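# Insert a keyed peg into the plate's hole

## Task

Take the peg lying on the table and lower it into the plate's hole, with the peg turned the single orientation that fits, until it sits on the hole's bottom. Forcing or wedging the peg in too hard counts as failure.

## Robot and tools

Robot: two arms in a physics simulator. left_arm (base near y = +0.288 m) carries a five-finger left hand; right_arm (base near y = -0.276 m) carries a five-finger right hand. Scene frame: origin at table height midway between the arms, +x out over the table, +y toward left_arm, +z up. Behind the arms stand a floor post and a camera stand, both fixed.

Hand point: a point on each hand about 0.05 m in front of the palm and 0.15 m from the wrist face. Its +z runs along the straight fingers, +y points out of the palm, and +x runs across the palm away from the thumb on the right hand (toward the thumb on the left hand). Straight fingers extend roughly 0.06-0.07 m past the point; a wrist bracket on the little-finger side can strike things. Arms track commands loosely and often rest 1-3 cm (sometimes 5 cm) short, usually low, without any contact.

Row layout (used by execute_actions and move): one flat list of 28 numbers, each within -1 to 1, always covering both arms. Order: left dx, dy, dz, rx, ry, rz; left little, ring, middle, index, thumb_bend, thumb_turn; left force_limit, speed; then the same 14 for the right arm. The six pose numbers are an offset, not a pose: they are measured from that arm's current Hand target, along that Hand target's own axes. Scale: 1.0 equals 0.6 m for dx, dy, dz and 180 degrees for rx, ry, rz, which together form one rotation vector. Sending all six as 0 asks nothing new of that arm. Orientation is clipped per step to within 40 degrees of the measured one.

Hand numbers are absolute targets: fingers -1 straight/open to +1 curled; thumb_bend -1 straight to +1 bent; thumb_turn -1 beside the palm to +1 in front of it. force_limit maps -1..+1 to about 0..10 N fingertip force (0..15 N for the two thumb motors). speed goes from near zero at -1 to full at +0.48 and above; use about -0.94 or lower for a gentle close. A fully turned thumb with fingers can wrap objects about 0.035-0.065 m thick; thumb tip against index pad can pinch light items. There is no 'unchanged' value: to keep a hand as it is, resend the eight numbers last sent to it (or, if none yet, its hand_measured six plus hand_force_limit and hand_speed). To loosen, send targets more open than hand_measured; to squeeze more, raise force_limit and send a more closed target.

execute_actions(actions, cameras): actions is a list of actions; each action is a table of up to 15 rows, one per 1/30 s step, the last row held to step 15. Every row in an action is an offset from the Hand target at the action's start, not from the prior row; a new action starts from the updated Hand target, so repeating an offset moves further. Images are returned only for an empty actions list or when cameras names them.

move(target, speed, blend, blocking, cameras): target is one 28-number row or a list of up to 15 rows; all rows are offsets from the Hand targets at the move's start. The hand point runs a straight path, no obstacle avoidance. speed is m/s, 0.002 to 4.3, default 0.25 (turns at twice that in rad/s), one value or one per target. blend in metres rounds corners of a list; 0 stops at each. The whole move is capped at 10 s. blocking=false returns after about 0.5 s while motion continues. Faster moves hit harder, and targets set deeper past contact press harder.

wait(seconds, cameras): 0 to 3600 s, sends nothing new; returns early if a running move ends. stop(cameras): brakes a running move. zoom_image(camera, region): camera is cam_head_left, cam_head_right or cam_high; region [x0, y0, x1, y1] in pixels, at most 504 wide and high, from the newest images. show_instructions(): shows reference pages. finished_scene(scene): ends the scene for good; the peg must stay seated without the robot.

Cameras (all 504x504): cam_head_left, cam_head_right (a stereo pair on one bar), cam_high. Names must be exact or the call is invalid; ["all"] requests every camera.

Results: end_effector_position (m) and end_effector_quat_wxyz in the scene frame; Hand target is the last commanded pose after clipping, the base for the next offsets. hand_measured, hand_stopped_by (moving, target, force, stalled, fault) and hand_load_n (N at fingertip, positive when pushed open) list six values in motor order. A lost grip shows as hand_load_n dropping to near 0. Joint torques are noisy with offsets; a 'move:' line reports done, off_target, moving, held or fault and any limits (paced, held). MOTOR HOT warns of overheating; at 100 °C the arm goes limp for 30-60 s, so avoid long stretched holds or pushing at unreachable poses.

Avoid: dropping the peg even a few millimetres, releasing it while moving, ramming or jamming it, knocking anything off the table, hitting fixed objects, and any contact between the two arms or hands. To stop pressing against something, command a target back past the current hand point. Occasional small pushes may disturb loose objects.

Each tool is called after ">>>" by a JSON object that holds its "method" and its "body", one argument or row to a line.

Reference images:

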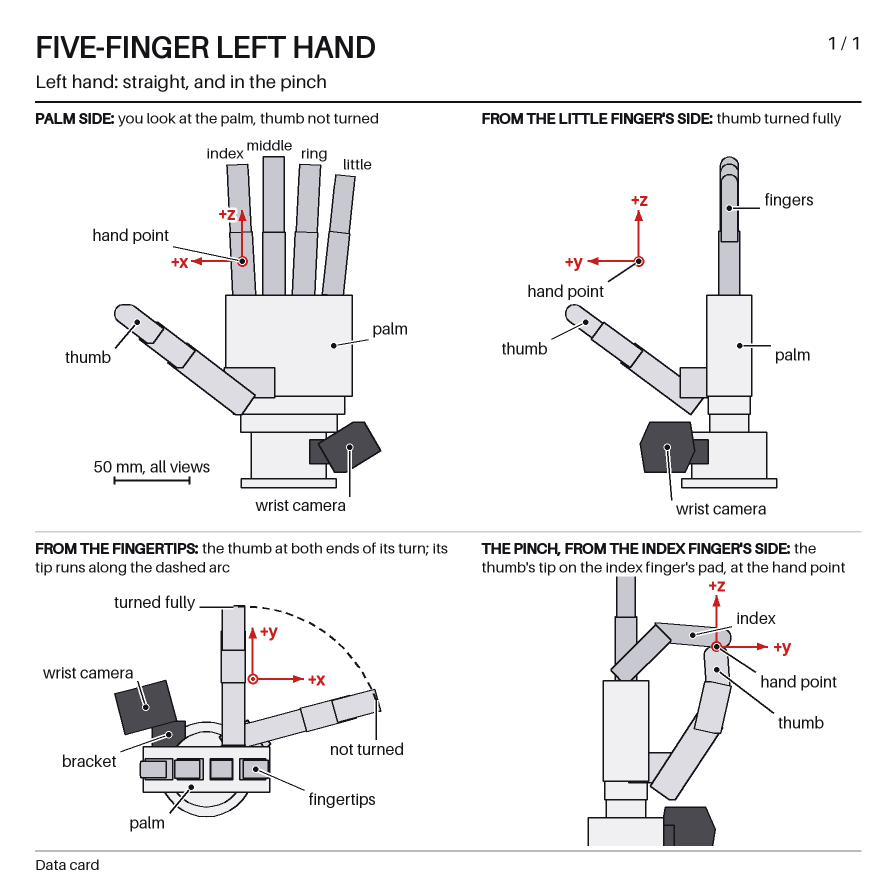

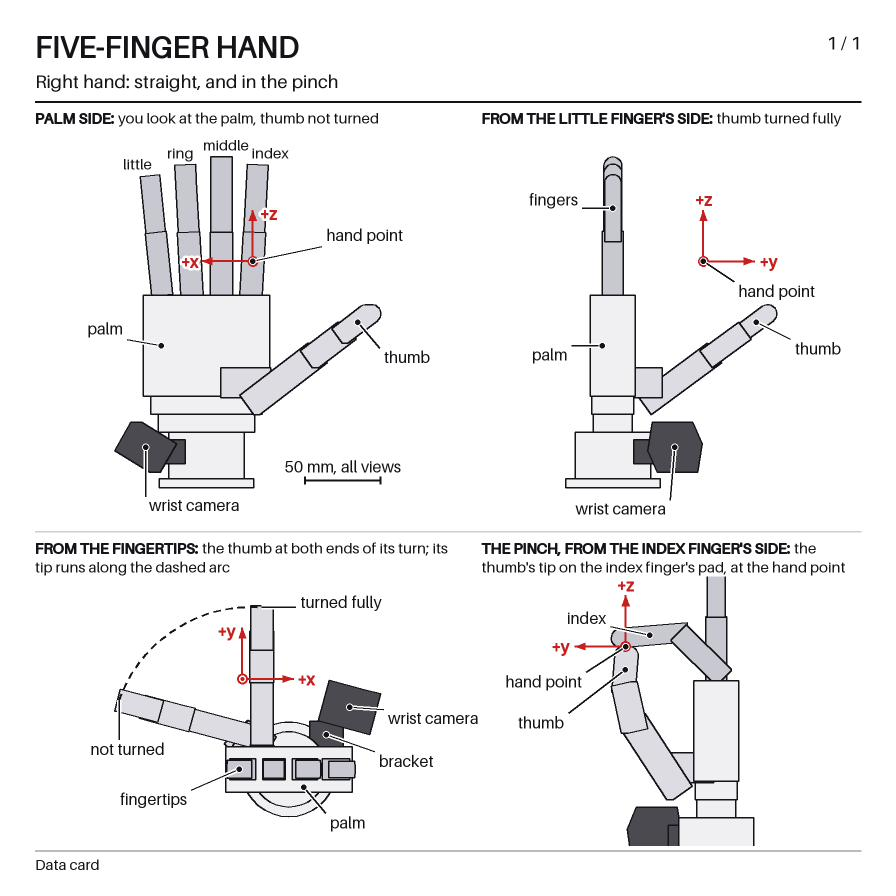

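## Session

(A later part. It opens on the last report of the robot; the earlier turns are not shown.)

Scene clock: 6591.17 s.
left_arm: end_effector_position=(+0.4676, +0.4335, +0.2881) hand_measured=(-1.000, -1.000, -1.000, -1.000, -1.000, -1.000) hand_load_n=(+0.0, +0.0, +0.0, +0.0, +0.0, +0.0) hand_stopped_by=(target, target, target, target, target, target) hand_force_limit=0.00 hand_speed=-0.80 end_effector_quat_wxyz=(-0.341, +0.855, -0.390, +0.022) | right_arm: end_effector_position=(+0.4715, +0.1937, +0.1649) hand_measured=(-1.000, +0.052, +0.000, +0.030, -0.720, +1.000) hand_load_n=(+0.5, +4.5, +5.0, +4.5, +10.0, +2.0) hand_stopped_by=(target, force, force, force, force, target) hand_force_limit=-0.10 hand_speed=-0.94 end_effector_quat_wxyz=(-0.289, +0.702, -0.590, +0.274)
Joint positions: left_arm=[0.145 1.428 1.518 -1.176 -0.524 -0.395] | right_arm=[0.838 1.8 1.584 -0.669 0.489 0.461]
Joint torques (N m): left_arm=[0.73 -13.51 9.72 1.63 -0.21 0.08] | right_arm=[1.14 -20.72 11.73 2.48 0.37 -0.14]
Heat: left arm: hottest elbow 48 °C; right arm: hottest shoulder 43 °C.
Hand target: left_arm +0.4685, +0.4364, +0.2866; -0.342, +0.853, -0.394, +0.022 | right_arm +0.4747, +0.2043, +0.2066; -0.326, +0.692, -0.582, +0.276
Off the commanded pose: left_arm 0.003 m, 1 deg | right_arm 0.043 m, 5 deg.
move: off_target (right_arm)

>>> {"method": "move", "body": {
  "target": [0,0,0,0,0,0,-1,-1,-1,-1,-1,-1,0,-0.8,-0.0013,0.0007,-0.0008,0,-0.0003,-0.0003,-1,0.31,0.31,0.31,-0.2,1,-0.1,-0.94],
  "speed": 0.02,
  "cameras": ["cam_high"]
}}

>>> {"method": "zoom_image", "body": {
  "camera": "cam_high",
  "region": [222, 194, 244, 216]
}}

Scene clock: 6598.00 s.
left_arm: end_effector_position=(+0.4676, +0.4335, +0.2881) hand_measured=(-1.000, -1.000, -1.000, -1.000, -1.000, -1.000) hand_load_n=(+0.0, +0.0, +0.0, +0.0, +0.0, +0.0) hand_stopped_by=(target, target, target, target, target, target) hand_force_limit=0.00 hand_speed=-0.80 end_effector_quat_wxyz=(-0.341, +0.855, -0.390, +0.022) | right_arm: end_effector_position=(+0.4708, +0.1945, +0.1649) hand_measured=(-1.000, +0.052, +0.000, +0.030, -0.720, +1.000) hand_load_n=(+0.0, +4.5, +5.5, +4.5, +10.5, +1.5) hand_stopped_by=(target, force, force, force, force, target) hand_force_limit=-0.10 hand_speed=-0.94 end_effector_quat_wxyz=(-0.289, +0.703, -0.590, +0.273)
Joint positions: left_arm=[0.145 1.428 1.518 -1.176 -0.524 -0.395] | right_arm=[0.84 1.8 1.584 -0.669 0.489 0.461]
Joint torques (N m): left_arm=[0.73 -13.51 9.72 1.63 -0.21 0.07] | right_arm=[1.14 -20.78 11.71 2.5 0.38 -0.14]
Heat: left arm: hottest elbow 48 °C; right arm: hottest shoulder 43 °C.
Hand target: left_arm +0.4685, +0.4364, +0.2866; -0.342, +0.853, -0.394, +0.022 | right_arm +0.4740, +0.2049, +0.2066; -0.327, +0.692, -0.582, +0.276
Off the commanded pose: left_arm 0.003 m, 1 deg | right_arm 0.043 m, 5 deg.
move: off_target (right_arm)

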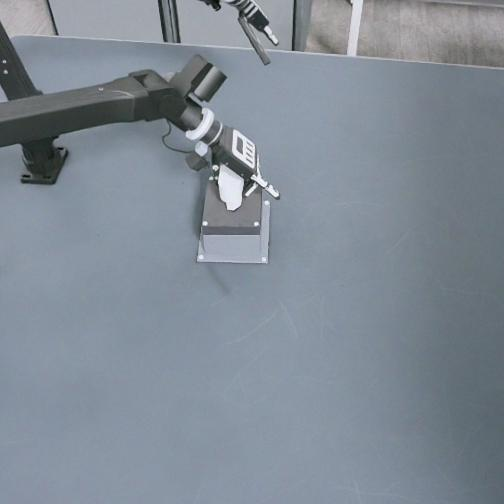

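Scaled by 22.909.

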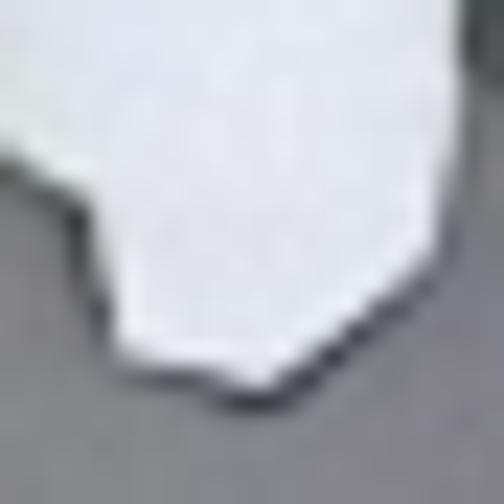

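>>> {"method": "move", "body": {
  "target": [0,0,0,0,0,0,-1,-1,-1,-1,-1,-1,0,-0.8,-0.0034,0.0255,0.0281,-0.0085,0.0043,-0.0051,-1,0.31,0.31,0.31,-0.2,1,-0.1,-0.94],
  "speed": 0.02
}}

>>> {"method": "move", "body": {
  "target": [0,0,0,0,0,0,-1,-1,-1,-1,-1,-1,0,-0.8,-0.0002,0.0015,0.0016,-0.0005,0.0003,-0.0003,-1,0.31,0.31,0.31,-0.2,1,-0.1,-0.94],
  "speed": 0.02,
  "cameras": ["cam_high"]
}}

>>> {"method": "zoom_image", "body": {
  "camera": "cam_high",
  "region": [222, 194, 244, 216]
}}

Scene clock: 6621.43 s.
left_arm: end_effector_position=(+0.4676, +0.4335, +0.2881) hand_measured=(-1.000, -1.000, -1.000, -1.000, -1.000, -1.000) hand_load_n=(+0.0, -0.5, +0.0, +0.0, +0.0, +0.0) hand_stopped_by=(target, target, target, target, target, target) hand_force_limit=0.00 hand_speed=-0.80 end_effector_quat_wxyz=(-0.341, +0.855, -0.390, +0.022) | right_arm: end_effector_position=(+0.4708, +0.1944, +0.1649) hand_measured=(-1.000, +0.052, +0.000, +0.030, -0.720, +1.000) hand_load_n=(+0.0, +4.5, +5.0, +5.0, +10.5, +1.5) hand_stopped_by=(target, force, force, force, force, target) hand_force_limit=-0.10 hand_speed=-0.94 end_effector_quat_wxyz=(-0.289, +0.703, -0.589, +0.273)
Joint positions: left_arm=[0.145 1.428 1.518 -1.176 -0.524 -0.395] | right_arm=[0.84 1.8 1.584 -0.669 0.489 0.461]
Joint torques (N m): left_arm=[0.73 -13.51 9.72 1.63 -0.22 0.08] | right_arm=[1.14 -17.85 12.49 2.36 0.39 -0.14]
Heat: left arm: hottest elbow 48 °C; right arm: hottest shoulder 43 °C.
Hand target: left_arm +0.4685, +0.4364, +0.2866; -0.342, +0.853, -0.394, +0.022 | right_arm +0.4770, +0.2074, +0.1841; -0.311, +0.699, -0.582, +0.276
Off the commanded pose: left_arm 0.003 m, 1 deg | right_arm 0.024 m, 3 deg.
move: off_target (right_arm)

Scene clock: 6621.93 s.
left_arm: end_effector_position=(+0.4676, +0.4335, +0.2881) hand_measured=(-1.000, -1.000, -1.000, -1.000, -1.000, -1.000) hand_load_n=(+0.0, +0.0, -0.5, +0.0, +0.0, +0.0) hand_stopped_by=(target, target, target, target, target, target) hand_force_limit=0.00 hand_speed=-0.80 end_effector_quat_wxyz=(-0.341, +0.855, -0.390, +0.022) | right_arm: end_effector_position=(+0.4709, +0.1945, +0.1629) hand_measured=(-1.000, +0.052, +0.000, +0.030, -0.720, +1.000) hand_load_n=(+0.0, +4.5, +5.5, +4.5, +10.5, +1.5) hand_stopped_by=(target, force, force, force, force, target) hand_force_limit=-0.10 hand_speed=-0.94 end_effector_quat_wxyz=(-0.288, +0.704, -0.589, +0.273)
Joint positions: left_arm=[0.145 1.428 1.518 -1.176 -0.524 -0.395] | right_arm=[0.84 1.803 1.584 -0.669 0.489 0.461]
Joint torques (N m): left_arm=[0.73 -13.51 9.72 1.63 -0.21 0.08] | right_arm=[1.14 -17.73 12.51 2.33 0.4 -0.14]
Heat: left arm: hottest elbow 48 °C; right arm: hottest shoulder 43 °C.
Hand target: left_arm +0.4685, +0.4364, +0.2866; -0.342, +0.853, -0.394, +0.022 | right_arm +0.4771, +0.2075, +0.1828; -0.310, +0.699, -0.582, +0.276
Off the commanded pose: left_arm 0.003 m, 1 deg | right_arm 0.025 m, 3 deg.
move: off_target (right_arm)

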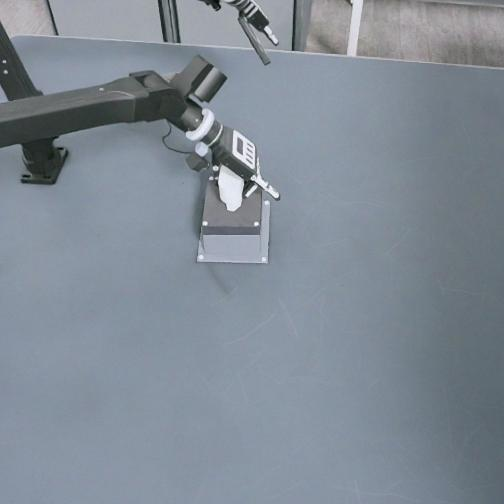

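Scaled by 22.909.

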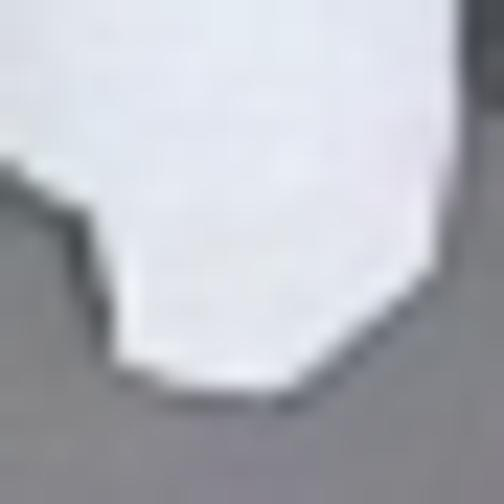

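>>> {"method": "move", "body": {
  "target": [0,0,0,0,0,0,-1,-1,-1,-1,-1,-1,0,-0.8,-0.0002,0.0015,0.0016,-0.0005,0.0003,-0.0003,-1,0.31,0.31,0.31,-0.2,1,-0.1,-0.94],
  "speed": 0.02
}}

>>> {"method": "move", "body": {
  "target": [0,0,0,0,0,0,-1,-1,-1,-1,-1,-1,0,-0.8,-0.0001,0.0008,0.0008,-0.0003,0.0001,-0.0002,-1,0.31,0.31,0.31,-0.2,1,-0.1,-0.94],
  "speed": 0.02,
  "cameras": ["cam_high"]
}}

>>> {"method": "zoom_image", "body": {
  "camera": "cam_high",
  "region": [222, 194, 244, 216]
}}

Scene clock: 6631.10 s.
left_arm: end_effector_position=(+0.4676, +0.4335, +0.2881) hand_measured=(-1.000, -1.000, -1.000, -1.000, -1.000, -1.000) hand_load_n=(+0.0, +0.0, +0.0, +0.0, +0.0, -0.5) hand_stopped_by=(target, target, target, target, target, target) hand_force_limit=0.00 hand_speed=-0.80 end_effector_quat_wxyz=(-0.341, +0.855, -0.390, +0.022) | right_arm: end_effector_position=(+0.4709, +0.1946, +0.1616) hand_measured=(-1.000, +0.052, +0.000, +0.030, -0.720, +1.000) hand_load_n=(-0.5, +5.0, +5.0, +4.5, +10.0, +2.0) hand_stopped_by=(target, force, force, force, force, target) hand_force_limit=-0.10 hand_speed=-0.94 end_effector_quat_wxyz=(-0.287, +0.704, -0.589, +0.273)
Joint positions: left_arm=[0.145 1.428 1.518 -1.176 -0.524 -0.395] | right_arm=[0.84 1.805 1.584 -0.669 0.489 0.461]
Joint torques (N m): left_arm=[0.73 -13.51 9.72 1.63 -0.21 0.07] | right_arm=[1.08 -17.73 12.55 2.32 0.41 -0.14]
Heat: left arm: hottest elbow 48 °C; right arm: hottest shoulder 43 °C.
Hand target: left_arm +0.4685, +0.4364, +0.2866; -0.342, +0.853, -0.394, +0.022 | right_arm +0.4772, +0.2077, +0.1814; -0.309, +0.700, -0.582, +0.276
Off the commanded pose: left_arm 0.003 m, 1 deg | right_arm 0.025 m, 3 deg.
move: off_target (right_arm)

Scene clock: 6631.60 s.
left_arm: end_effector_position=(+0.4676, +0.4335, +0.2881) hand_measured=(-1.000, -1.000, -1.000, -1.000, -1.000, -1.000) hand_load_n=(+0.0, +0.0, +0.0, +0.0, +0.0, +0.0) hand_stopped_by=(target, target, target, target, target, target) hand_force_limit=0.00 hand_speed=-0.80 end_effector_quat_wxyz=(-0.341, +0.855, -0.390, +0.022) | right_arm: end_effector_position=(+0.4710, +0.1946, +0.1611) hand_measured=(-1.000, +0.052, +0.000, +0.030, -0.720, +1.000) hand_load_n=(+0.0, +4.5, +5.5, +4.5, +10.5, +1.5) hand_stopped_by=(target, force, force, force, force, target) hand_force_limit=-0.10 hand_speed=-0.94 end_effector_quat_wxyz=(-0.287, +0.704, -0.589, +0.273)
Joint positions: left_arm=[0.145 1.428 1.518 -1.176 -0.524 -0.395] | right_arm=[0.84 1.805 1.584 -0.669 0.489 0.461]
Joint torques (N m): left_arm=[0.67 -13.51 9.7 1.62 -0.21 0.08] | right_arm=[1.08 -17.9 12.53 2.33 0.4 -0.15]
Heat: left arm: hottest elbow 48 °C; right arm: hottest shoulder 43 °C.
Hand target: left_arm +0.4685, +0.4364, +0.2866; -0.342, +0.853, -0.394, +0.022 | right_arm +0.4773, +0.2077, +0.1807; -0.309, +0.700, -0.582, +0.276
Off the commanded pose: left_arm 0.003 m, 1 deg | right_arm 0.024 m, 3 deg.
move: off_target (right_arm)

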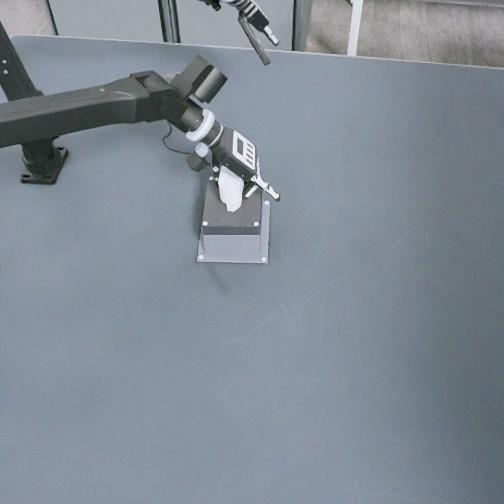

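Scaled by 22.909.

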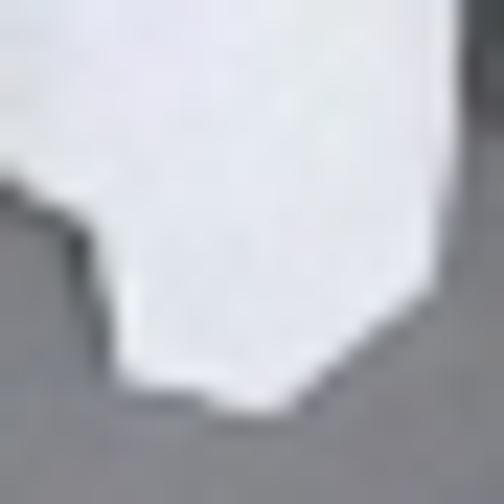

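>>> {"method": "move", "body": {
  "target": [0,0,0,0,0,0,-1,-1,-1,-1,-1,-1,0,-0.8,-0.0013,0.0007,-0.0008,0,-0.0003,-0.0003,-1,0.31,0.31,0.31,-0.2,1,-0.1,-0.94],
  "speed": 0.02
}}

>>> {"method": "move", "body": {
  "target": [0,0,0,0,0,0,-1,-1,-1,-1,-1,-1,0,-0.8,-0.0001,0.0008,0.0008,-0.0003,0.0001,-0.0002,-1,0.31,0.31,0.31,-0.2,1,-0.1,-0.94],
  "speed": 0.02,
  "cameras": ["cam_high"]
}}

>>> {"method": "zoom_image", "body": {
  "camera": "cam_high",
  "region": [222, 194, 244, 216]
}}

Scene clock: 6643.43 s.
left_arm: end_effector_position=(+0.4676, +0.4335, +0.2881) hand_measured=(-1.000, -1.000, -1.000, -1.000, -1.000, -1.000) hand_load_n=(+0.0, +0.0, +0.0, +0.0, +0.0, +0.0) hand_stopped_by=(target, target, target, target, target, target) hand_force_limit=0.00 hand_speed=-0.80 end_effector_quat_wxyz=(-0.341, +0.855, -0.390, +0.022) | right_arm: end_effector_position=(+0.4708, +0.1948, +0.1611) hand_measured=(-1.000, +0.052, +0.000, +0.030, -0.720, +1.000) hand_load_n=(+0.0, +4.5, +5.5, +4.5, +10.0, +1.5) hand_stopped_by=(target, force, force, force, force, target) hand_force_limit=-0.10 hand_speed=-0.94 end_effector_quat_wxyz=(-0.287, +0.704, -0.589, +0.273)
Joint positions: left_arm=[0.145 1.428 1.518 -1.176 -0.524 -0.395] | right_arm=[0.84 1.805 1.584 -0.669 0.489 0.461]
Joint torques (N m): left_arm=[0.67 -13.51 9.72 1.63 -0.21 0.08] | right_arm=[1.2 -17.9 12.52 2.3 0.41 -0.14]
Heat: left arm: hottest elbow 48 °C; right arm: hottest elbow 43 °C.
Hand target: left_arm +0.4685, +0.4364, +0.2866; -0.342, +0.853, -0.394, +0.022 | right_arm +0.4765, +0.2084, +0.1807; -0.309, +0.700, -0.581, +0.276
Off the commanded pose: left_arm 0.003 m, 1 deg | right_arm 0.025 m, 3 deg.
move: off_target (right_arm)

Scene clock: 6643.93 s.
left_arm: end_effector_position=(+0.4676, +0.4335, +0.2881) hand_measured=(-1.000, -1.000, -1.000, -1.000, -1.000, -1.000) hand_load_n=(+0.0, +0.0, +0.0, +0.0, +0.0, +0.0) hand_stopped_by=(target, target, target, target, target, target) hand_force_limit=0.00 hand_speed=-0.80 end_effector_quat_wxyz=(-0.341, +0.855, -0.390, +0.022) | right_arm: end_effector_position=(+0.4708, +0.1948, +0.1611) hand_measured=(-1.000, +0.052, +0.000, +0.030, -0.720, +1.000) hand_load_n=(+0.0, +4.5, +5.0, +4.5, +10.0, +1.5) hand_stopped_by=(target, force, force, force, force, target) hand_force_limit=-0.10 hand_speed=-0.94 end_effector_quat_wxyz=(-0.287, +0.704, -0.589, +0.273)
Joint positions: left_arm=[0.145 1.428 1.518 -1.176 -0.524 -0.395] | right_arm=[0.84 1.805 1.584 -0.669 0.489 0.461]
Joint torques (N m): left_arm=[0.73 -13.51 9.72 1.63 -0.21 0.07] | right_arm=[1.26 -17.85 12.52 2.32 0.4 -0.14]
Heat: left arm: hottest elbow 48 °C; right arm: hottest elbow 43 °C.
Hand target: left_arm +0.4685, +0.4364, +0.2866; -0.342, +0.853, -0.394, +0.022 | right_arm +0.4765, +0.2085, +0.1801; -0.308, +0.701, -0.581, +0.275
Off the commanded pose: left_arm 0.003 m, 1 deg | right_arm 0.024 m, 3 deg.
move: off_target (right_arm)

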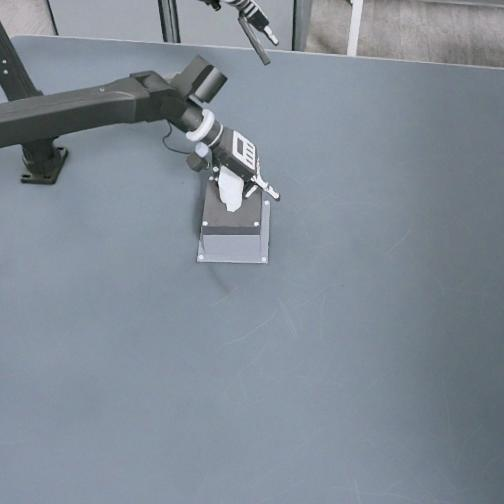

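Scaled by 22.909.

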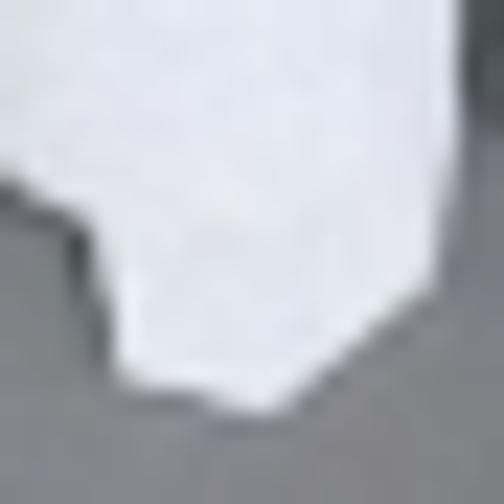

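>>> {"method": "move", "body": {
  "target": [0,0,0,0,0,0,-1,-1,-1,-1,-1,-1,0,-0.8,-0.0007,0.0004,-0.0004,0,-0.0002,-0.0002,-1,0.31,0.31,0.31,-0.2,1,-0.1,-0.94],
  "speed": 0.02
}}

>>> {"method": "move", "body": {
  "target": [0,0,0,0,0,0,-1,-1,-1,-1,-1,-1,0,-0.8,-0.0007,0.0004,-0.0004,0,-0.0002,-0.0002,-1,0.31,0.31,0.31,-0.2,1,-0.1,-0.94],
  "speed": 0.02,
  "cameras": ["cam_high"]
}}

>>> {"method": "zoom_image", "body": {
  "camera": "cam_high",
  "region": [222, 194, 244, 216]
}}

Scene clock: 6658.13 s.
left_arm: end_effector_position=(+0.4676, +0.4335, +0.2881) hand_measured=(-1.000, -1.000, -1.000, -1.000, -1.000, -1.000) hand_load_n=(+0.0, +0.0, +0.0, +0.0, +0.0, +0.0) hand_stopped_by=(target, target, target, target, target, target) hand_force_limit=0.00 hand_speed=-0.80 end_effector_quat_wxyz=(-0.341, +0.855, -0.390, +0.022) | right_arm: end_effector_position=(+0.4708, +0.1947, +0.1611) hand_measured=(-1.000, +0.052, +0.000, +0.030, -0.720, +1.000) hand_load_n=(+0.0, +4.5, +5.5, +4.5, +10.5, +1.5) hand_stopped_by=(target, force, force, force, force, target) hand_force_limit=-0.10 hand_speed=-0.94 end_effector_quat_wxyz=(-0.287, +0.704, -0.589, +0.273)
Joint positions: left_arm=[0.145 1.428 1.518 -1.176 -0.524 -0.395] | right_arm=[0.84 1.805 1.584 -0.669 0.489 0.461]
Joint torques (N m): left_arm=[0.73 -13.51 9.73 1.63 -0.21 0.08] | right_arm=[1.26 -17.79 12.53 2.32 0.39 -0.14]
Heat: left arm: hottest elbow 48 °C; right arm: hottest elbow 43 °C.
Hand target: left_arm +0.4685, +0.4364, +0.2866; -0.342, +0.853, -0.394, +0.022 | right_arm +0.4762, +0.2087, +0.1801; -0.309, +0.701, -0.581, +0.275
Off the commanded pose: left_arm 0.003 m, 1 deg | right_arm 0.024 m, 3 deg.
move: off_target (right_arm)

Scene clock: 6658.63 s.
left_arm: end_effector_position=(+0.4676, +0.4335, +0.2881) hand_measured=(-1.000, -1.000, -1.000, -1.000, -1.000, -1.000) hand_load_n=(+0.0, +0.0, +0.0, +0.0, +0.0, +0.0) hand_stopped_by=(target, target, target, target, target, target) hand_force_limit=0.00 hand_speed=-0.80 end_effector_quat_wxyz=(-0.341, +0.855, -0.390, +0.022) | right_arm: end_effector_position=(+0.4706, +0.1949, +0.1611) hand_measured=(-1.000, +0.052, +0.000, +0.030, -0.720, +1.000) hand_load_n=(+0.0, +5.0, +5.5, +4.5, +10.0, +1.5) hand_stopped_by=(target, force, force, force, force, target) hand_force_limit=-0.10 hand_speed=-0.94 end_effector_quat_wxyz=(-0.287, +0.705, -0.589, +0.273)
Joint positions: left_arm=[0.145 1.428 1.518 -1.176 -0.524 -0.395] | right_arm=[0.841 1.805 1.584 -0.669 0.489 0.46]
Joint torques (N m): left_arm=[0.79 -13.51 9.72 1.63 -0.21 0.07] | right_arm=[1.38 -17.85 12.49 2.3 0.4 -0.14]
Heat: left arm: hottest elbow 48 °C; right arm: hottest elbow 43 °C.
Hand target: left_arm +0.4685, +0.4364, +0.2866; -0.342, +0.853, -0.394, +0.022 | right_arm +0.4757, +0.2092, +0.1800; -0.309, +0.701, -0.581, +0.275
Off the commanded pose: left_arm 0.003 m, 1 deg | right_arm 0.024 m, 3 deg.
move: off_target (right_arm)

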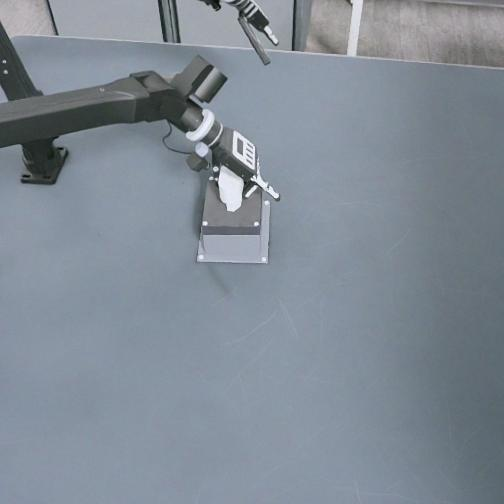

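Scaled by 22.909.

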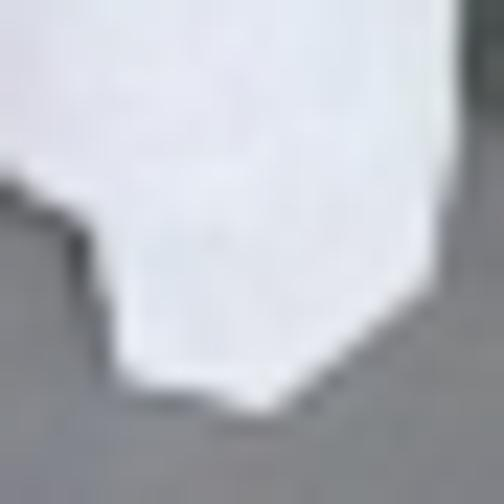

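>>> {"method": "move", "body": {
  "target": [0,0,0,0,0,0,-1,-1,-1,-1,-1,-1,0,-0.8,-0.0002,0.0015,0.0016,-0.0005,0.0003,-0.0003,-1,0.31,0.31,0.31,-0.2,1,-0.1,-0.94],
  "speed": 0.02
}}

>>> {"method": "move", "body": {
  "target": [0,0,0,0,0,0,-1,-1,-1,-1,-1,-1,0,-0.8,-0.0015,0.0022,0.0008,-0.0005,0,-0.0006,-1,0.31,0.31,0.31,-0.2,1,-0.1,-0.94],
  "speed": 0.02,
  "cameras": ["cam_high"]
}}

>>> {"method": "zoom_image", "body": {
  "camera": "cam_high",
  "region": [222, 194, 244, 216]
}}

Scene clock: 6671.30 s.
left_arm: end_effector_position=(+0.4676, +0.4335, +0.2881) hand_measured=(-1.000, -1.000, -1.000, -1.000, -1.000, -1.000) hand_load_n=(+0.0, +0.0, -0.5, +0.0, +0.0, +0.0) hand_stopped_by=(target, target, target, target, target, target) hand_force_limit=0.00 hand_speed=-0.80 end_effector_quat_wxyz=(-0.341, +0.855, -0.390, +0.022) | right_arm: end_effector_position=(+0.4706, +0.1949, +0.1608) hand_measured=(-1.000, +0.052, +0.000, +0.030, -0.720, +1.000) hand_load_n=(+0.0, +5.0, +5.0, +4.5, +10.0, +1.5) hand_stopped_by=(target, force, force, force, force, target) hand_force_limit=-0.10 hand_speed=-0.94 end_effector_quat_wxyz=(-0.286, +0.705, -0.589, +0.273)
Joint positions: left_arm=[0.145 1.428 1.518 -1.176 -0.524 -0.395] | right_arm=[0.841 1.806 1.584 -0.669 0.489 0.46]
Joint torques (N m): left_arm=[0.67 -13.51 9.72 1.62 -0.21 0.08] | right_arm=[1.38 -17.67 12.55 2.3 0.4 -0.14]
Heat: left arm: hottest elbow 48 °C; right arm: hottest elbow 43 °C.
Hand target: left_arm +0.4685, +0.4364, +0.2866; -0.342, +0.853, -0.394, +0.022 | right_arm +0.4759, +0.2092, +0.1786; -0.308, +0.702, -0.581, +0.275
Off the commanded pose: left_arm 0.003 m, 1 deg | right_arm 0.024 m, 3 deg.
move: off_target (right_arm)

Scene clock: 6671.80 s.
left_arm: end_effector_position=(+0.4676, +0.4335, +0.2881) hand_measured=(-1.000, -1.000, -1.000, -1.000, -1.000, -1.000) hand_load_n=(+0.0, +0.0, +0.0, +0.0, +0.0, +0.0) hand_stopped_by=(target, target, target, target, target, target) hand_force_limit=0.00 hand_speed=-0.80 end_effector_quat_wxyz=(-0.341, +0.855, -0.390, +0.022) | right_arm: end_effector_position=(+0.4702, +0.1953, +0.1606) hand_measured=(-1.000, +0.052, +0.000, +0.030, -0.720, +1.000) hand_load_n=(+0.0, +4.5, +5.0, +4.5, +10.0, +1.5) hand_stopped_by=(target, force, force, force, force, target) hand_force_limit=-0.10 hand_speed=-0.94 end_effector_quat_wxyz=(-0.286, +0.705, -0.588, +0.273)
Joint positions: left_arm=[0.145 1.428 1.518 -1.176 -0.524 -0.395] | right_arm=[0.841 1.806 1.584 -0.669 0.489 0.46]
Joint torques (N m): left_arm=[0.67 -13.51 9.72 1.62 -0.21 0.07] | right_arm=[1.38 -17.55 12.53 2.3 0.41 -0.13]
Heat: left arm: hottest elbow 48 °C; right arm: hottest elbow 43 °C.
Hand target: left_arm +0.4685, +0.4364, +0.2866; -0.342, +0.853, -0.394, +0.022 | right_arm +0.4752, +0.2100, +0.1772; -0.307, +0.702, -0.580, +0.275
Off the commanded pose: left_arm 0.003 m, 1 deg | right_arm 0.023 m, 3 deg.
move: off_target (right_arm)

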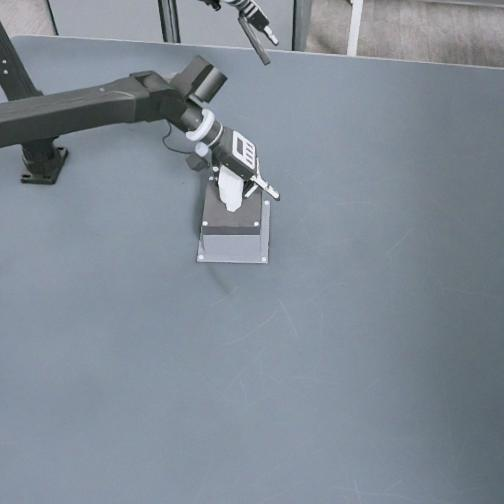

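Scaled by 22.909.

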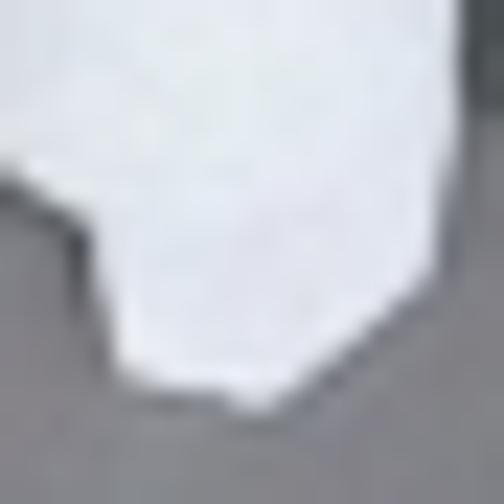

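>>> {"method": "wait", "body": {
  "seconds": 0.1,
  "cameras": ["all"]
}}

>>> {"method": "zoom_image", "body": {
  "camera": "cam_head_left",
  "region": [195, 200, 245, 250]
}}

>>> {"method": "zoom_image", "body": {
  "camera": "cam_head_right",
  "region": [205, 200, 255, 250]
}}

>>> {"method": "zoom_image", "body": {
  "camera": "cam_high",
  "region": [210, 170, 255, 215]
}}

Scene clock: 6709.10 s.
left_arm: end_effector_position=(+0.4676, +0.4335, +0.2881) hand_measured=(-1.000, -1.000, -1.000, -1.000, -1.000, -1.000) hand_load_n=(+0.0, +0.0, +0.0, +0.0, -0.5, +0.0) hand_stopped_by=(target, target, target, target, target, target) hand_force_limit=0.00 hand_speed=-0.80 end_effector_quat_wxyz=(-0.341, +0.855, -0.390, +0.022) | right_arm: end_effector_position=(+0.4702, +0.1953, +0.1606) hand_measured=(-1.000, +0.052, +0.000, +0.030, -0.720, +1.000) hand_load_n=(+0.0, +4.5, +5.5, +4.5, +10.5, +1.5) hand_stopped_by=(target, force, force, force, force, target) hand_force_limit=-0.10 hand_speed=-0.94 end_effector_quat_wxyz=(-0.286, +0.705, -0.588, +0.273)
Joint positions: left_arm=[0.145 1.428 1.518 -1.176 -0.524 -0.395] | right_arm=[0.841 1.806 1.584 -0.669 0.489 0.46]
Joint torques (N m): left_arm=[0.73 -13.45 9.72 1.62 -0.21 0.08] | right_arm=[1.44 -17.49 12.55 2.3 0.41 -0.13]
Heat: left arm: hottest elbow 48 °C; right arm: hottest elbow 44 °C.
Hand target: left_arm +0.4685, +0.4364, +0.2866; -0.342, +0.853, -0.394, +0.022 | right_arm +0.4752, +0.2100, +0.1772; -0.307, +0.702, -0.580, +0.275
Off the commanded pose: left_arm 0.003 m, 1 deg | right_arm 0.023 m, 3 deg.
wait: 0.10 s; at rest from the start

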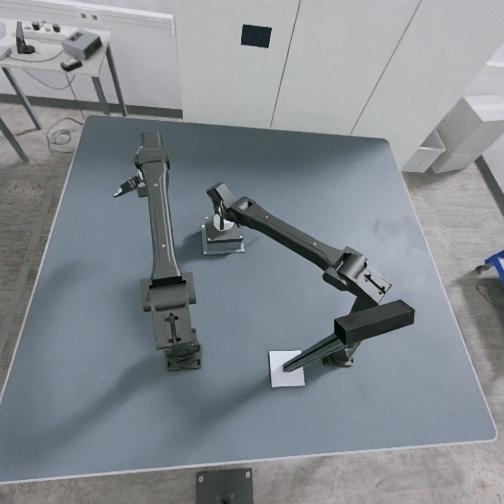

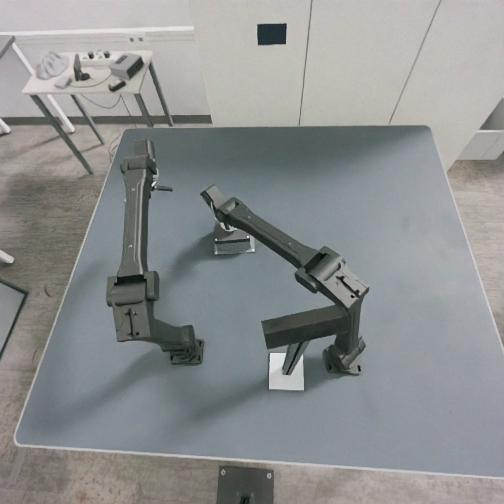

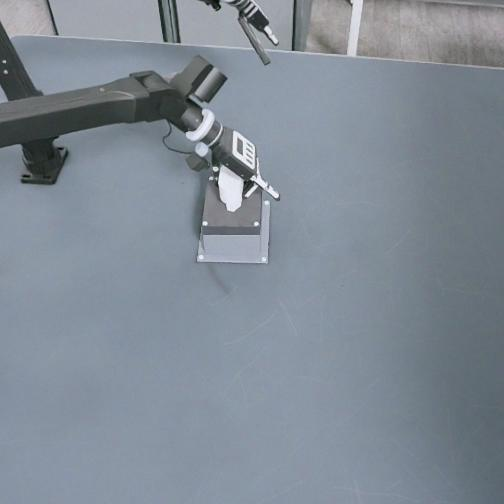

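Scaled by 10.080.

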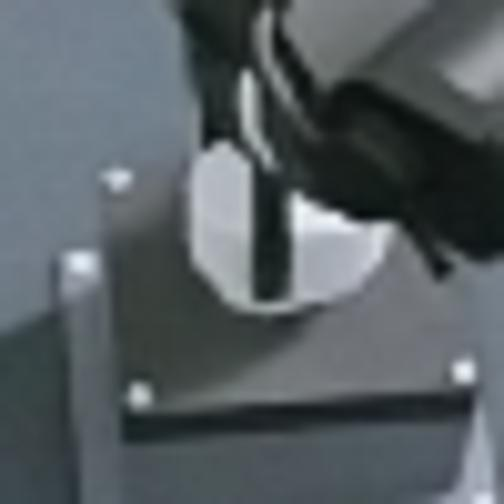

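Scaled by 10.080.

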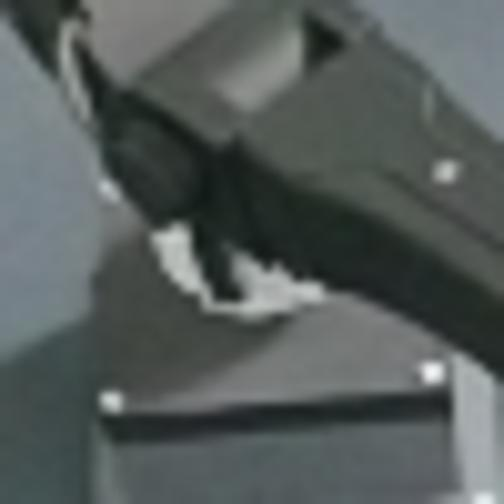

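Scaled by 11.200.

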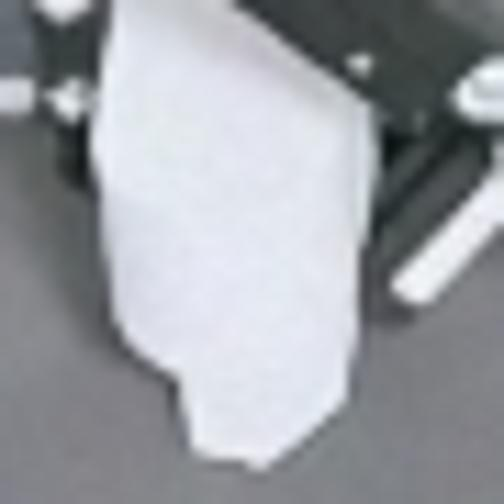

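>>> {"method": "move", "body": {
  "target": [0,0,0,0,0,0,-1,-1,-1,-1,-1,-1,0,-0.8,0,0,0,0,0,-0.0038,-1,0.31,0.31,0.31,-0.2,1,-0.1,-0.94],
  "speed": 0.02,
  "cameras": ["cam_high"]
}}

>>> {"method": "zoom_image", "body": {
  "camera": "cam_high",
  "region": [222, 194, 244, 216]
}}

Scene clock: 6754.57 s.
left_arm: end_effector_position=(+0.4676, +0.4335, +0.2881) hand_measured=(-1.000, -1.000, -1.000, -1.000, -1.000, -1.000) hand_load_n=(+0.0, +0.0, +0.0, +0.0, +0.0, +0.0) hand_stopped_by=(target, target, target, target, target, target) hand_force_limit=0.00 hand_speed=-0.80 end_effector_quat_wxyz=(-0.341, +0.855, -0.390, +0.022) | right_arm: end_effector_position=(+0.4698, +0.1953, +0.1605) hand_measured=(-1.000, +0.052, +0.000, +0.030, -0.720, +1.000) hand_load_n=(+0.0, +4.5, +5.5, +4.5, +10.0, +2.0) hand_stopped_by=(target, force, force, force, force, target) hand_force_limit=-0.10 hand_speed=-0.94 end_effector_quat_wxyz=(-0.286, +0.707, -0.586, +0.274)
Joint positions: left_arm=[0.145 1.428 1.518 -1.176 -0.524 -0.395] | right_arm=[0.842 1.806 1.584 -0.669 0.489 0.454]
Joint torques (N m): left_arm=[0.73 -13.51 9.73 1.61 -0.21 0.08] | right_arm=[1.49 -17.44 12.75 2.22 0.43 -0.12]
Heat: left arm: hottest elbow 48 °C; right arm: hottest elbow 44 °C.
Hand target: left_arm +0.4685, +0.4364, +0.2866; -0.342, +0.853, -0.394, +0.022 | right_arm +0.4751, +0.2100, +0.1774; -0.305, +0.706, -0.576, +0.277
Off the commanded pose: left_arm 0.003 m, 1 deg | right_arm 0.023 m, 3 deg.
move: off_target (right_arm)

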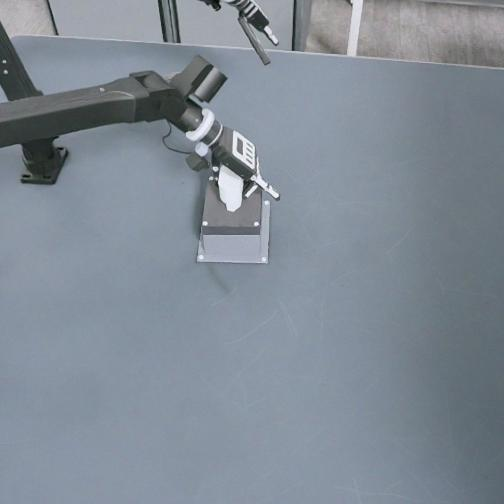

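Scaled by 22.909.

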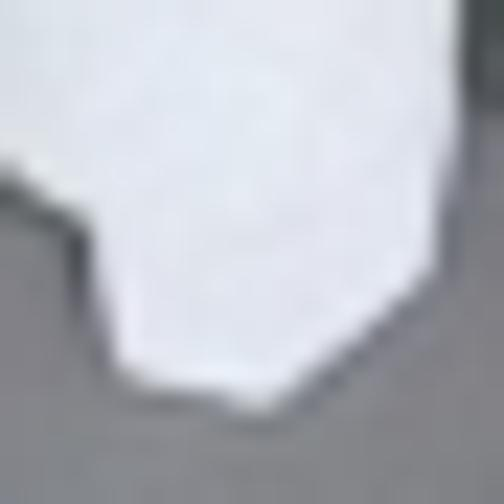

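>>> {"method": "move", "body": {
  "target": [0,0,0,0,0,0,-1,-1,-1,-1,-1,-1,0,-0.8,0.0084,-0.0162,-0.0104,0.0042,-0.0005,0.0042,-1,0.31,0.31,0.31,-0.2,1,-0.1,-0.94],
  "speed": 0.02,
  "cameras": ["cam_high"]
}}

>>> {"method": "zoom_image", "body": {
  "camera": "cam_high",
  "region": [222, 194, 244, 216]
}}

Scene clock: 6806.13 s.
left_arm: end_effector_position=(+0.4676, +0.4335, +0.2881) hand_measured=(-1.000, -1.000, -1.000, -1.000, -1.000, -1.000) hand_load_n=(+0.0, +0.0, +0.0, +0.0, +0.0, +0.0) hand_stopped_by=(target, target, target, target, target, target) hand_force_limit=0.00 hand_speed=-0.80 end_effector_quat_wxyz=(-0.341, +0.855, -0.390, +0.022) | right_arm: end_effector_position=(+0.4699, +0.1952, +0.1605) hand_measured=(-1.000, +0.052, +0.000, +0.030, -0.720, +1.000) hand_load_n=(+0.0, +5.0, +5.5, +4.5, +10.0, +1.5) hand_stopped_by=(target, force, force, force, force, target) hand_force_limit=-0.10 hand_speed=-0.94 end_effector_quat_wxyz=(-0.286, +0.707, -0.585, +0.274)
Joint positions: left_arm=[0.145 1.428 1.518 -1.176 -0.524 -0.395] | right_arm=[0.842 1.806 1.584 -0.669 0.489 0.452]
Joint torques (N m): left_arm=[0.73 -13.45 9.72 1.62 -0.21 0.08] | right_arm=[0.79 -18.78 12.7 2.22 0.42 -0.17]
Heat: left arm: hottest elbow 48 °C; right arm: hottest elbow 44 °C.
Hand target: left_arm +0.4685, +0.4364, +0.2866; -0.342, +0.853, -0.394, +0.022 | right_arm +0.4777, +0.2058, +0.1890; -0.312, +0.700, -0.579, +0.278
Off the commanded pose: left_arm 0.003 m, 1 deg | right_arm 0.031 m, 3 deg.
move: off_target (right_arm)

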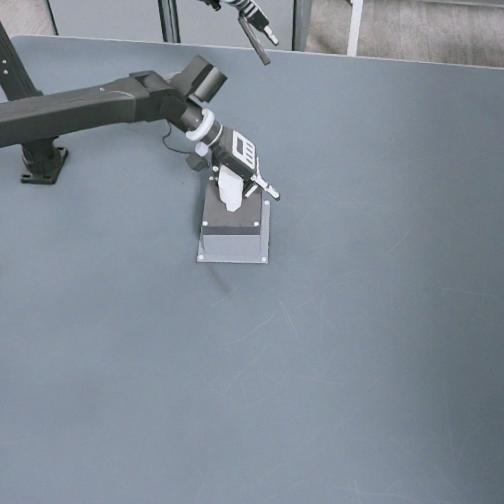

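Scaled by 22.909.

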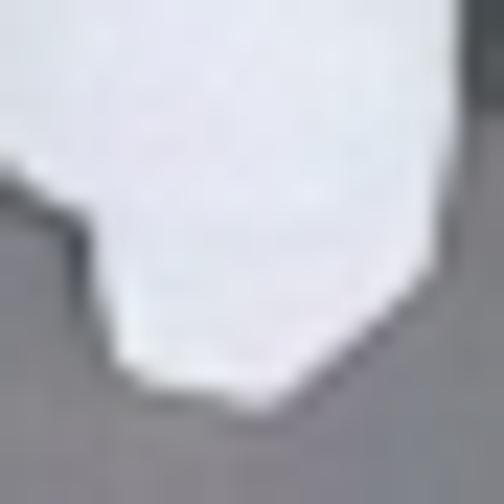

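>>> {"method": "move", "body": {
  "target": [0,0,0,0,0,0,-1,-1,-1,-1,-1,-1,0,-0.8,0,0,0,0,0,0,-1,0.31,0.31,0.31,-0.725,1,-0.1,-0.94],
  "speed": 0.02
}}

>>> {"method": "move", "body": {
  "target": [0,0,0,0,0,0,-1,-1,-1,-1,-1,-1,0,-0.8,0,0,0,0,0,0,-1,0.31,0.31,0.31,-0.73,1,-0.1,-0.94],
  "speed": 0.02,
  "cameras": ["cam_high"]
}}

>>> {"method": "zoom_image", "body": {
  "camera": "cam_high",
  "region": [222, 194, 244, 216]
}}

Scene clock: 6815.17 s.
left_arm: end_effector_position=(+0.4676, +0.4335, +0.2881) hand_measured=(-1.000, -1.000, -1.000, -1.000, -1.000, -1.000) hand_load_n=(+0.0, +0.0, +0.0, +0.0, +0.0, +0.0) hand_stopped_by=(target, target, target, target, target, target) hand_force_limit=0.00 hand_speed=-0.80 end_effector_quat_wxyz=(-0.341, +0.855, -0.390, +0.022) | right_arm: end_effector_position=(+0.4699, +0.1952, +0.1605) hand_measured=(-1.000, +0.052, +0.000, +0.030, -0.730, +1.000) hand_load_n=(+0.0, +4.5, +5.0, +4.0, +8.5, +1.5) hand_stopped_by=(target, force, force, force, force, target) hand_force_limit=-0.10 hand_speed=-0.94 end_effector_quat_wxyz=(-0.286, +0.707, -0.585, +0.274)
Joint positions: left_arm=[0.145 1.428 1.518 -1.176 -0.524 -0.395] | right_arm=[0.842 1.806 1.584 -0.669 0.489 0.452]
Joint torques (N m): left_arm=[0.73 -13.51 9.72 1.63 -0.21 0.07] | right_arm=[0.73 -18.78 12.67 2.21 0.42 -0.16]
Heat: left arm: hottest elbow 48 °C; right arm: hottest elbow 44 °C.
Hand target: left_arm +0.4685, +0.4364, +0.2866; -0.342, +0.853, -0.394, +0.022 | right_arm +0.4777, +0.2057, +0.1890; -0.312, +0.700, -0.579, +0.278
Off the commanded pose: left_arm 0.003 m, 1 deg | right_arm 0.031 m, 3 deg.
move: done

Scene clock: 6815.67 s.
left_arm: end_effector_position=(+0.4676, +0.4335, +0.2881) hand_measured=(-1.000, -1.000, -1.000, -1.000, -1.000, -1.000) hand_load_n=(+0.0, +0.0, +0.0, -0.5, +0.0, +0.0) hand_stopped_by=(target, target, target, target, target, target) hand_force_limit=0.00 hand_speed=-0.80 end_effector_quat_wxyz=(-0.341, +0.855, -0.390, +0.022) | right_arm: end_effector_position=(+0.4699, +0.1952, +0.1605) hand_measured=(-1.000, +0.052, +0.000, +0.030, -0.734, +1.000) hand_load_n=(+0.0, +4.5, +4.5, +4.0, +7.5, +1.5) hand_stopped_by=(target, force, force, force, force, target) hand_force_limit=-0.10 hand_speed=-0.94 end_effector_quat_wxyz=(-0.286, +0.707, -0.585, +0.274)
Joint positions: left_arm=[0.145 1.428 1.518 -1.176 -0.524 -0.395] | right_arm=[0.842 1.806 1.584 -0.669 0.489 0.452]
Joint torques (N m): left_arm=[0.67 -13.45 9.73 1.63 -0.21 0.08] | right_arm=[0.73 -18.78 12.68 2.22 0.42 -0.17]
Heat: left arm: hottest elbow 48 °C; right arm: hottest elbow 44 °C.
Hand target: left_arm +0.4685, +0.4364, +0.2866; -0.342, +0.853, -0.394, +0.022 | right_arm +0.4777, +0.2057, +0.1890; -0.312, +0.700, -0.579, +0.278
Off the commanded pose: left_arm 0.003 m, 1 deg | right_arm 0.031 m, 3 deg.
move: done

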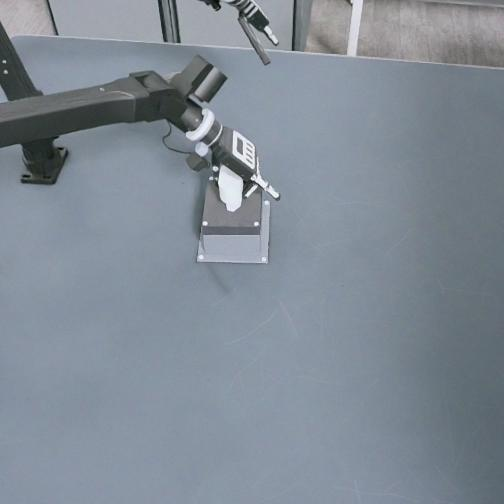

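Scaled by 22.909.

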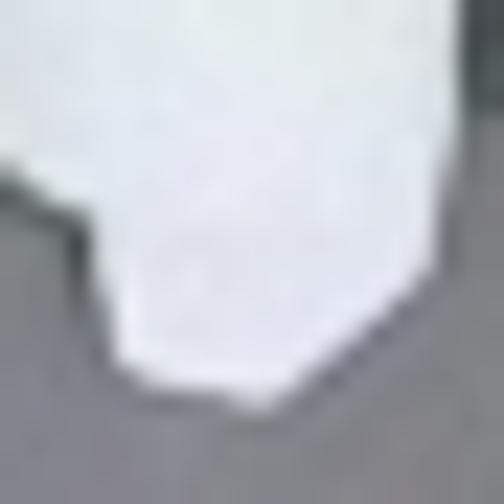

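>>> {"method": "move", "body": {
  "target": [0,0,0,0,0,0,-1,-1,-1,-1,-1,-1,0,-0.8,0,0,0,0,0,0,-1,0.31,0.31,0.31,-0.75,1,-0.1,-0.94],
  "speed": 0.02
}}

>>> {"method": "move", "body": {
  "target": [0,0,0,0,0,0,-1,-1,-1,-1,-1,-1,0,-0.8,0,0,0,0,0,0,-1,0.31,0.31,0.31,-0.765,1,-0.1,-0.94],
  "speed": 0.02,
  "cameras": ["cam_high"]
}}

>>> {"method": "zoom_image", "body": {
  "camera": "cam_high",
  "region": [222, 194, 244, 216]
}}

Scene clock: 6824.67 s.
left_arm: end_effector_position=(+0.4676, +0.4335, +0.2881) hand_measured=(-1.000, -1.000, -1.000, -1.000, -1.000, -1.000) hand_load_n=(+0.0, +0.0, -0.5, -0.5, +0.0, +0.0) hand_stopped_by=(target, target, target, target, target, target) hand_force_limit=0.00 hand_speed=-0.80 end_effector_quat_wxyz=(-0.341, +0.855, -0.390, +0.022) | right_arm: end_effector_position=(+0.4700, +0.1954, +0.1606) hand_measured=(-1.000, +0.052, +0.000, +0.030, -0.752, +1.000) hand_load_n=(+0.0, +3.5, +4.0, +3.5, +4.5, +1.0) hand_stopped_by=(target, force, force, force, target, target) hand_force_limit=-0.10 hand_speed=-0.94 end_effector_quat_wxyz=(-0.286, +0.707, -0.585, +0.274)
Joint positions: left_arm=[0.145 1.428 1.518 -1.176 -0.524 -0.395] | right_arm=[0.842 1.806 1.584 -0.668 0.489 0.452]
Joint torques (N m): left_arm=[0.67 -13.45 9.72 1.62 -0.21 0.07] | right_arm=[0.79 -18.84 12.68 2.18 0.42 -0.17]
Heat: left arm: hottest elbow 48 °C; right arm: hottest elbow 44 °C.
Hand target: left_arm +0.4685, +0.4364, +0.2866; -0.342, +0.853, -0.394, +0.022 | right_arm +0.4777, +0.2058, +0.1890; -0.312, +0.700, -0.579, +0.278
Off the commanded pose: left_arm 0.003 m, 1 deg | right_arm 0.031 m, 3 deg.
move: done

Scene clock: 6825.17 s.
left_arm: end_effector_position=(+0.4676, +0.4335, +0.2881) hand_measured=(-1.000, -1.000, -1.000, -1.000, -1.000, -1.000) hand_load_n=(+0.0, +0.0, +0.0, +0.0, +0.0, +0.0) hand_stopped_by=(target, target, target, target, target, target) hand_force_limit=0.00 hand_speed=-0.80 end_effector_quat_wxyz=(-0.341, +0.855, -0.390, +0.022) | right_arm: end_effector_position=(+0.4700, +0.1954, +0.1606) hand_measured=(-1.000, +0.052, +0.000, +0.030, -0.768, +1.000) hand_load_n=(+0.0, +3.0, +3.0, +2.5, +3.5, +0.5) hand_stopped_by=(target, force, force, force, target, target) hand_force_limit=-0.10 hand_speed=-0.94 end_effector_quat_wxyz=(-0.286, +0.707, -0.585, +0.274)
Joint positions: left_arm=[0.145 1.428 1.518 -1.176 -0.524 -0.395] | right_arm=[0.842 1.806 1.584 -0.668 0.489 0.452]
Joint torques (N m): left_arm=[0.67 -13.51 9.72 1.63 -0.21 0.07] | right_arm=[0.67 -18.84 12.68 2.18 0.42 -0.17]
Heat: left arm: hottest elbow 48 °C; right arm: hottest elbow 44 °C.
Hand target: left_arm +0.4685, +0.4364, +0.2866; -0.342, +0.853, -0.394, +0.022 | right_arm +0.4777, +0.2058, +0.1890; -0.312, +0.700, -0.579, +0.278
Off the commanded pose: left_arm 0.003 m, 1 deg | right_arm 0.031 m, 3 deg.
move: done

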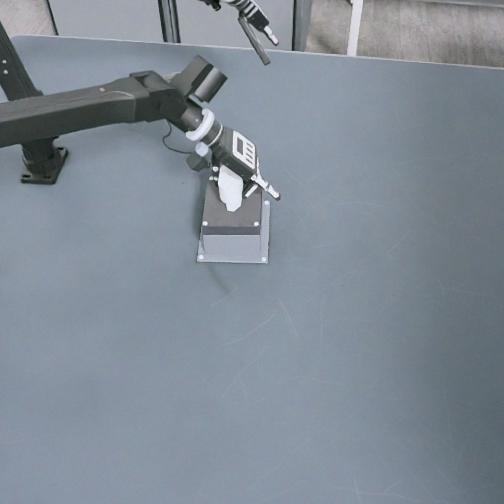

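Scaled by 22.909.

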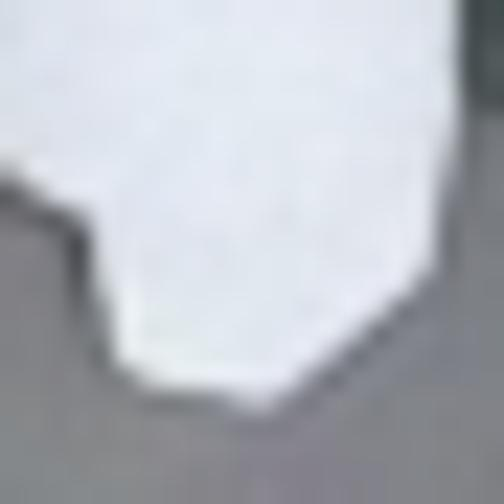

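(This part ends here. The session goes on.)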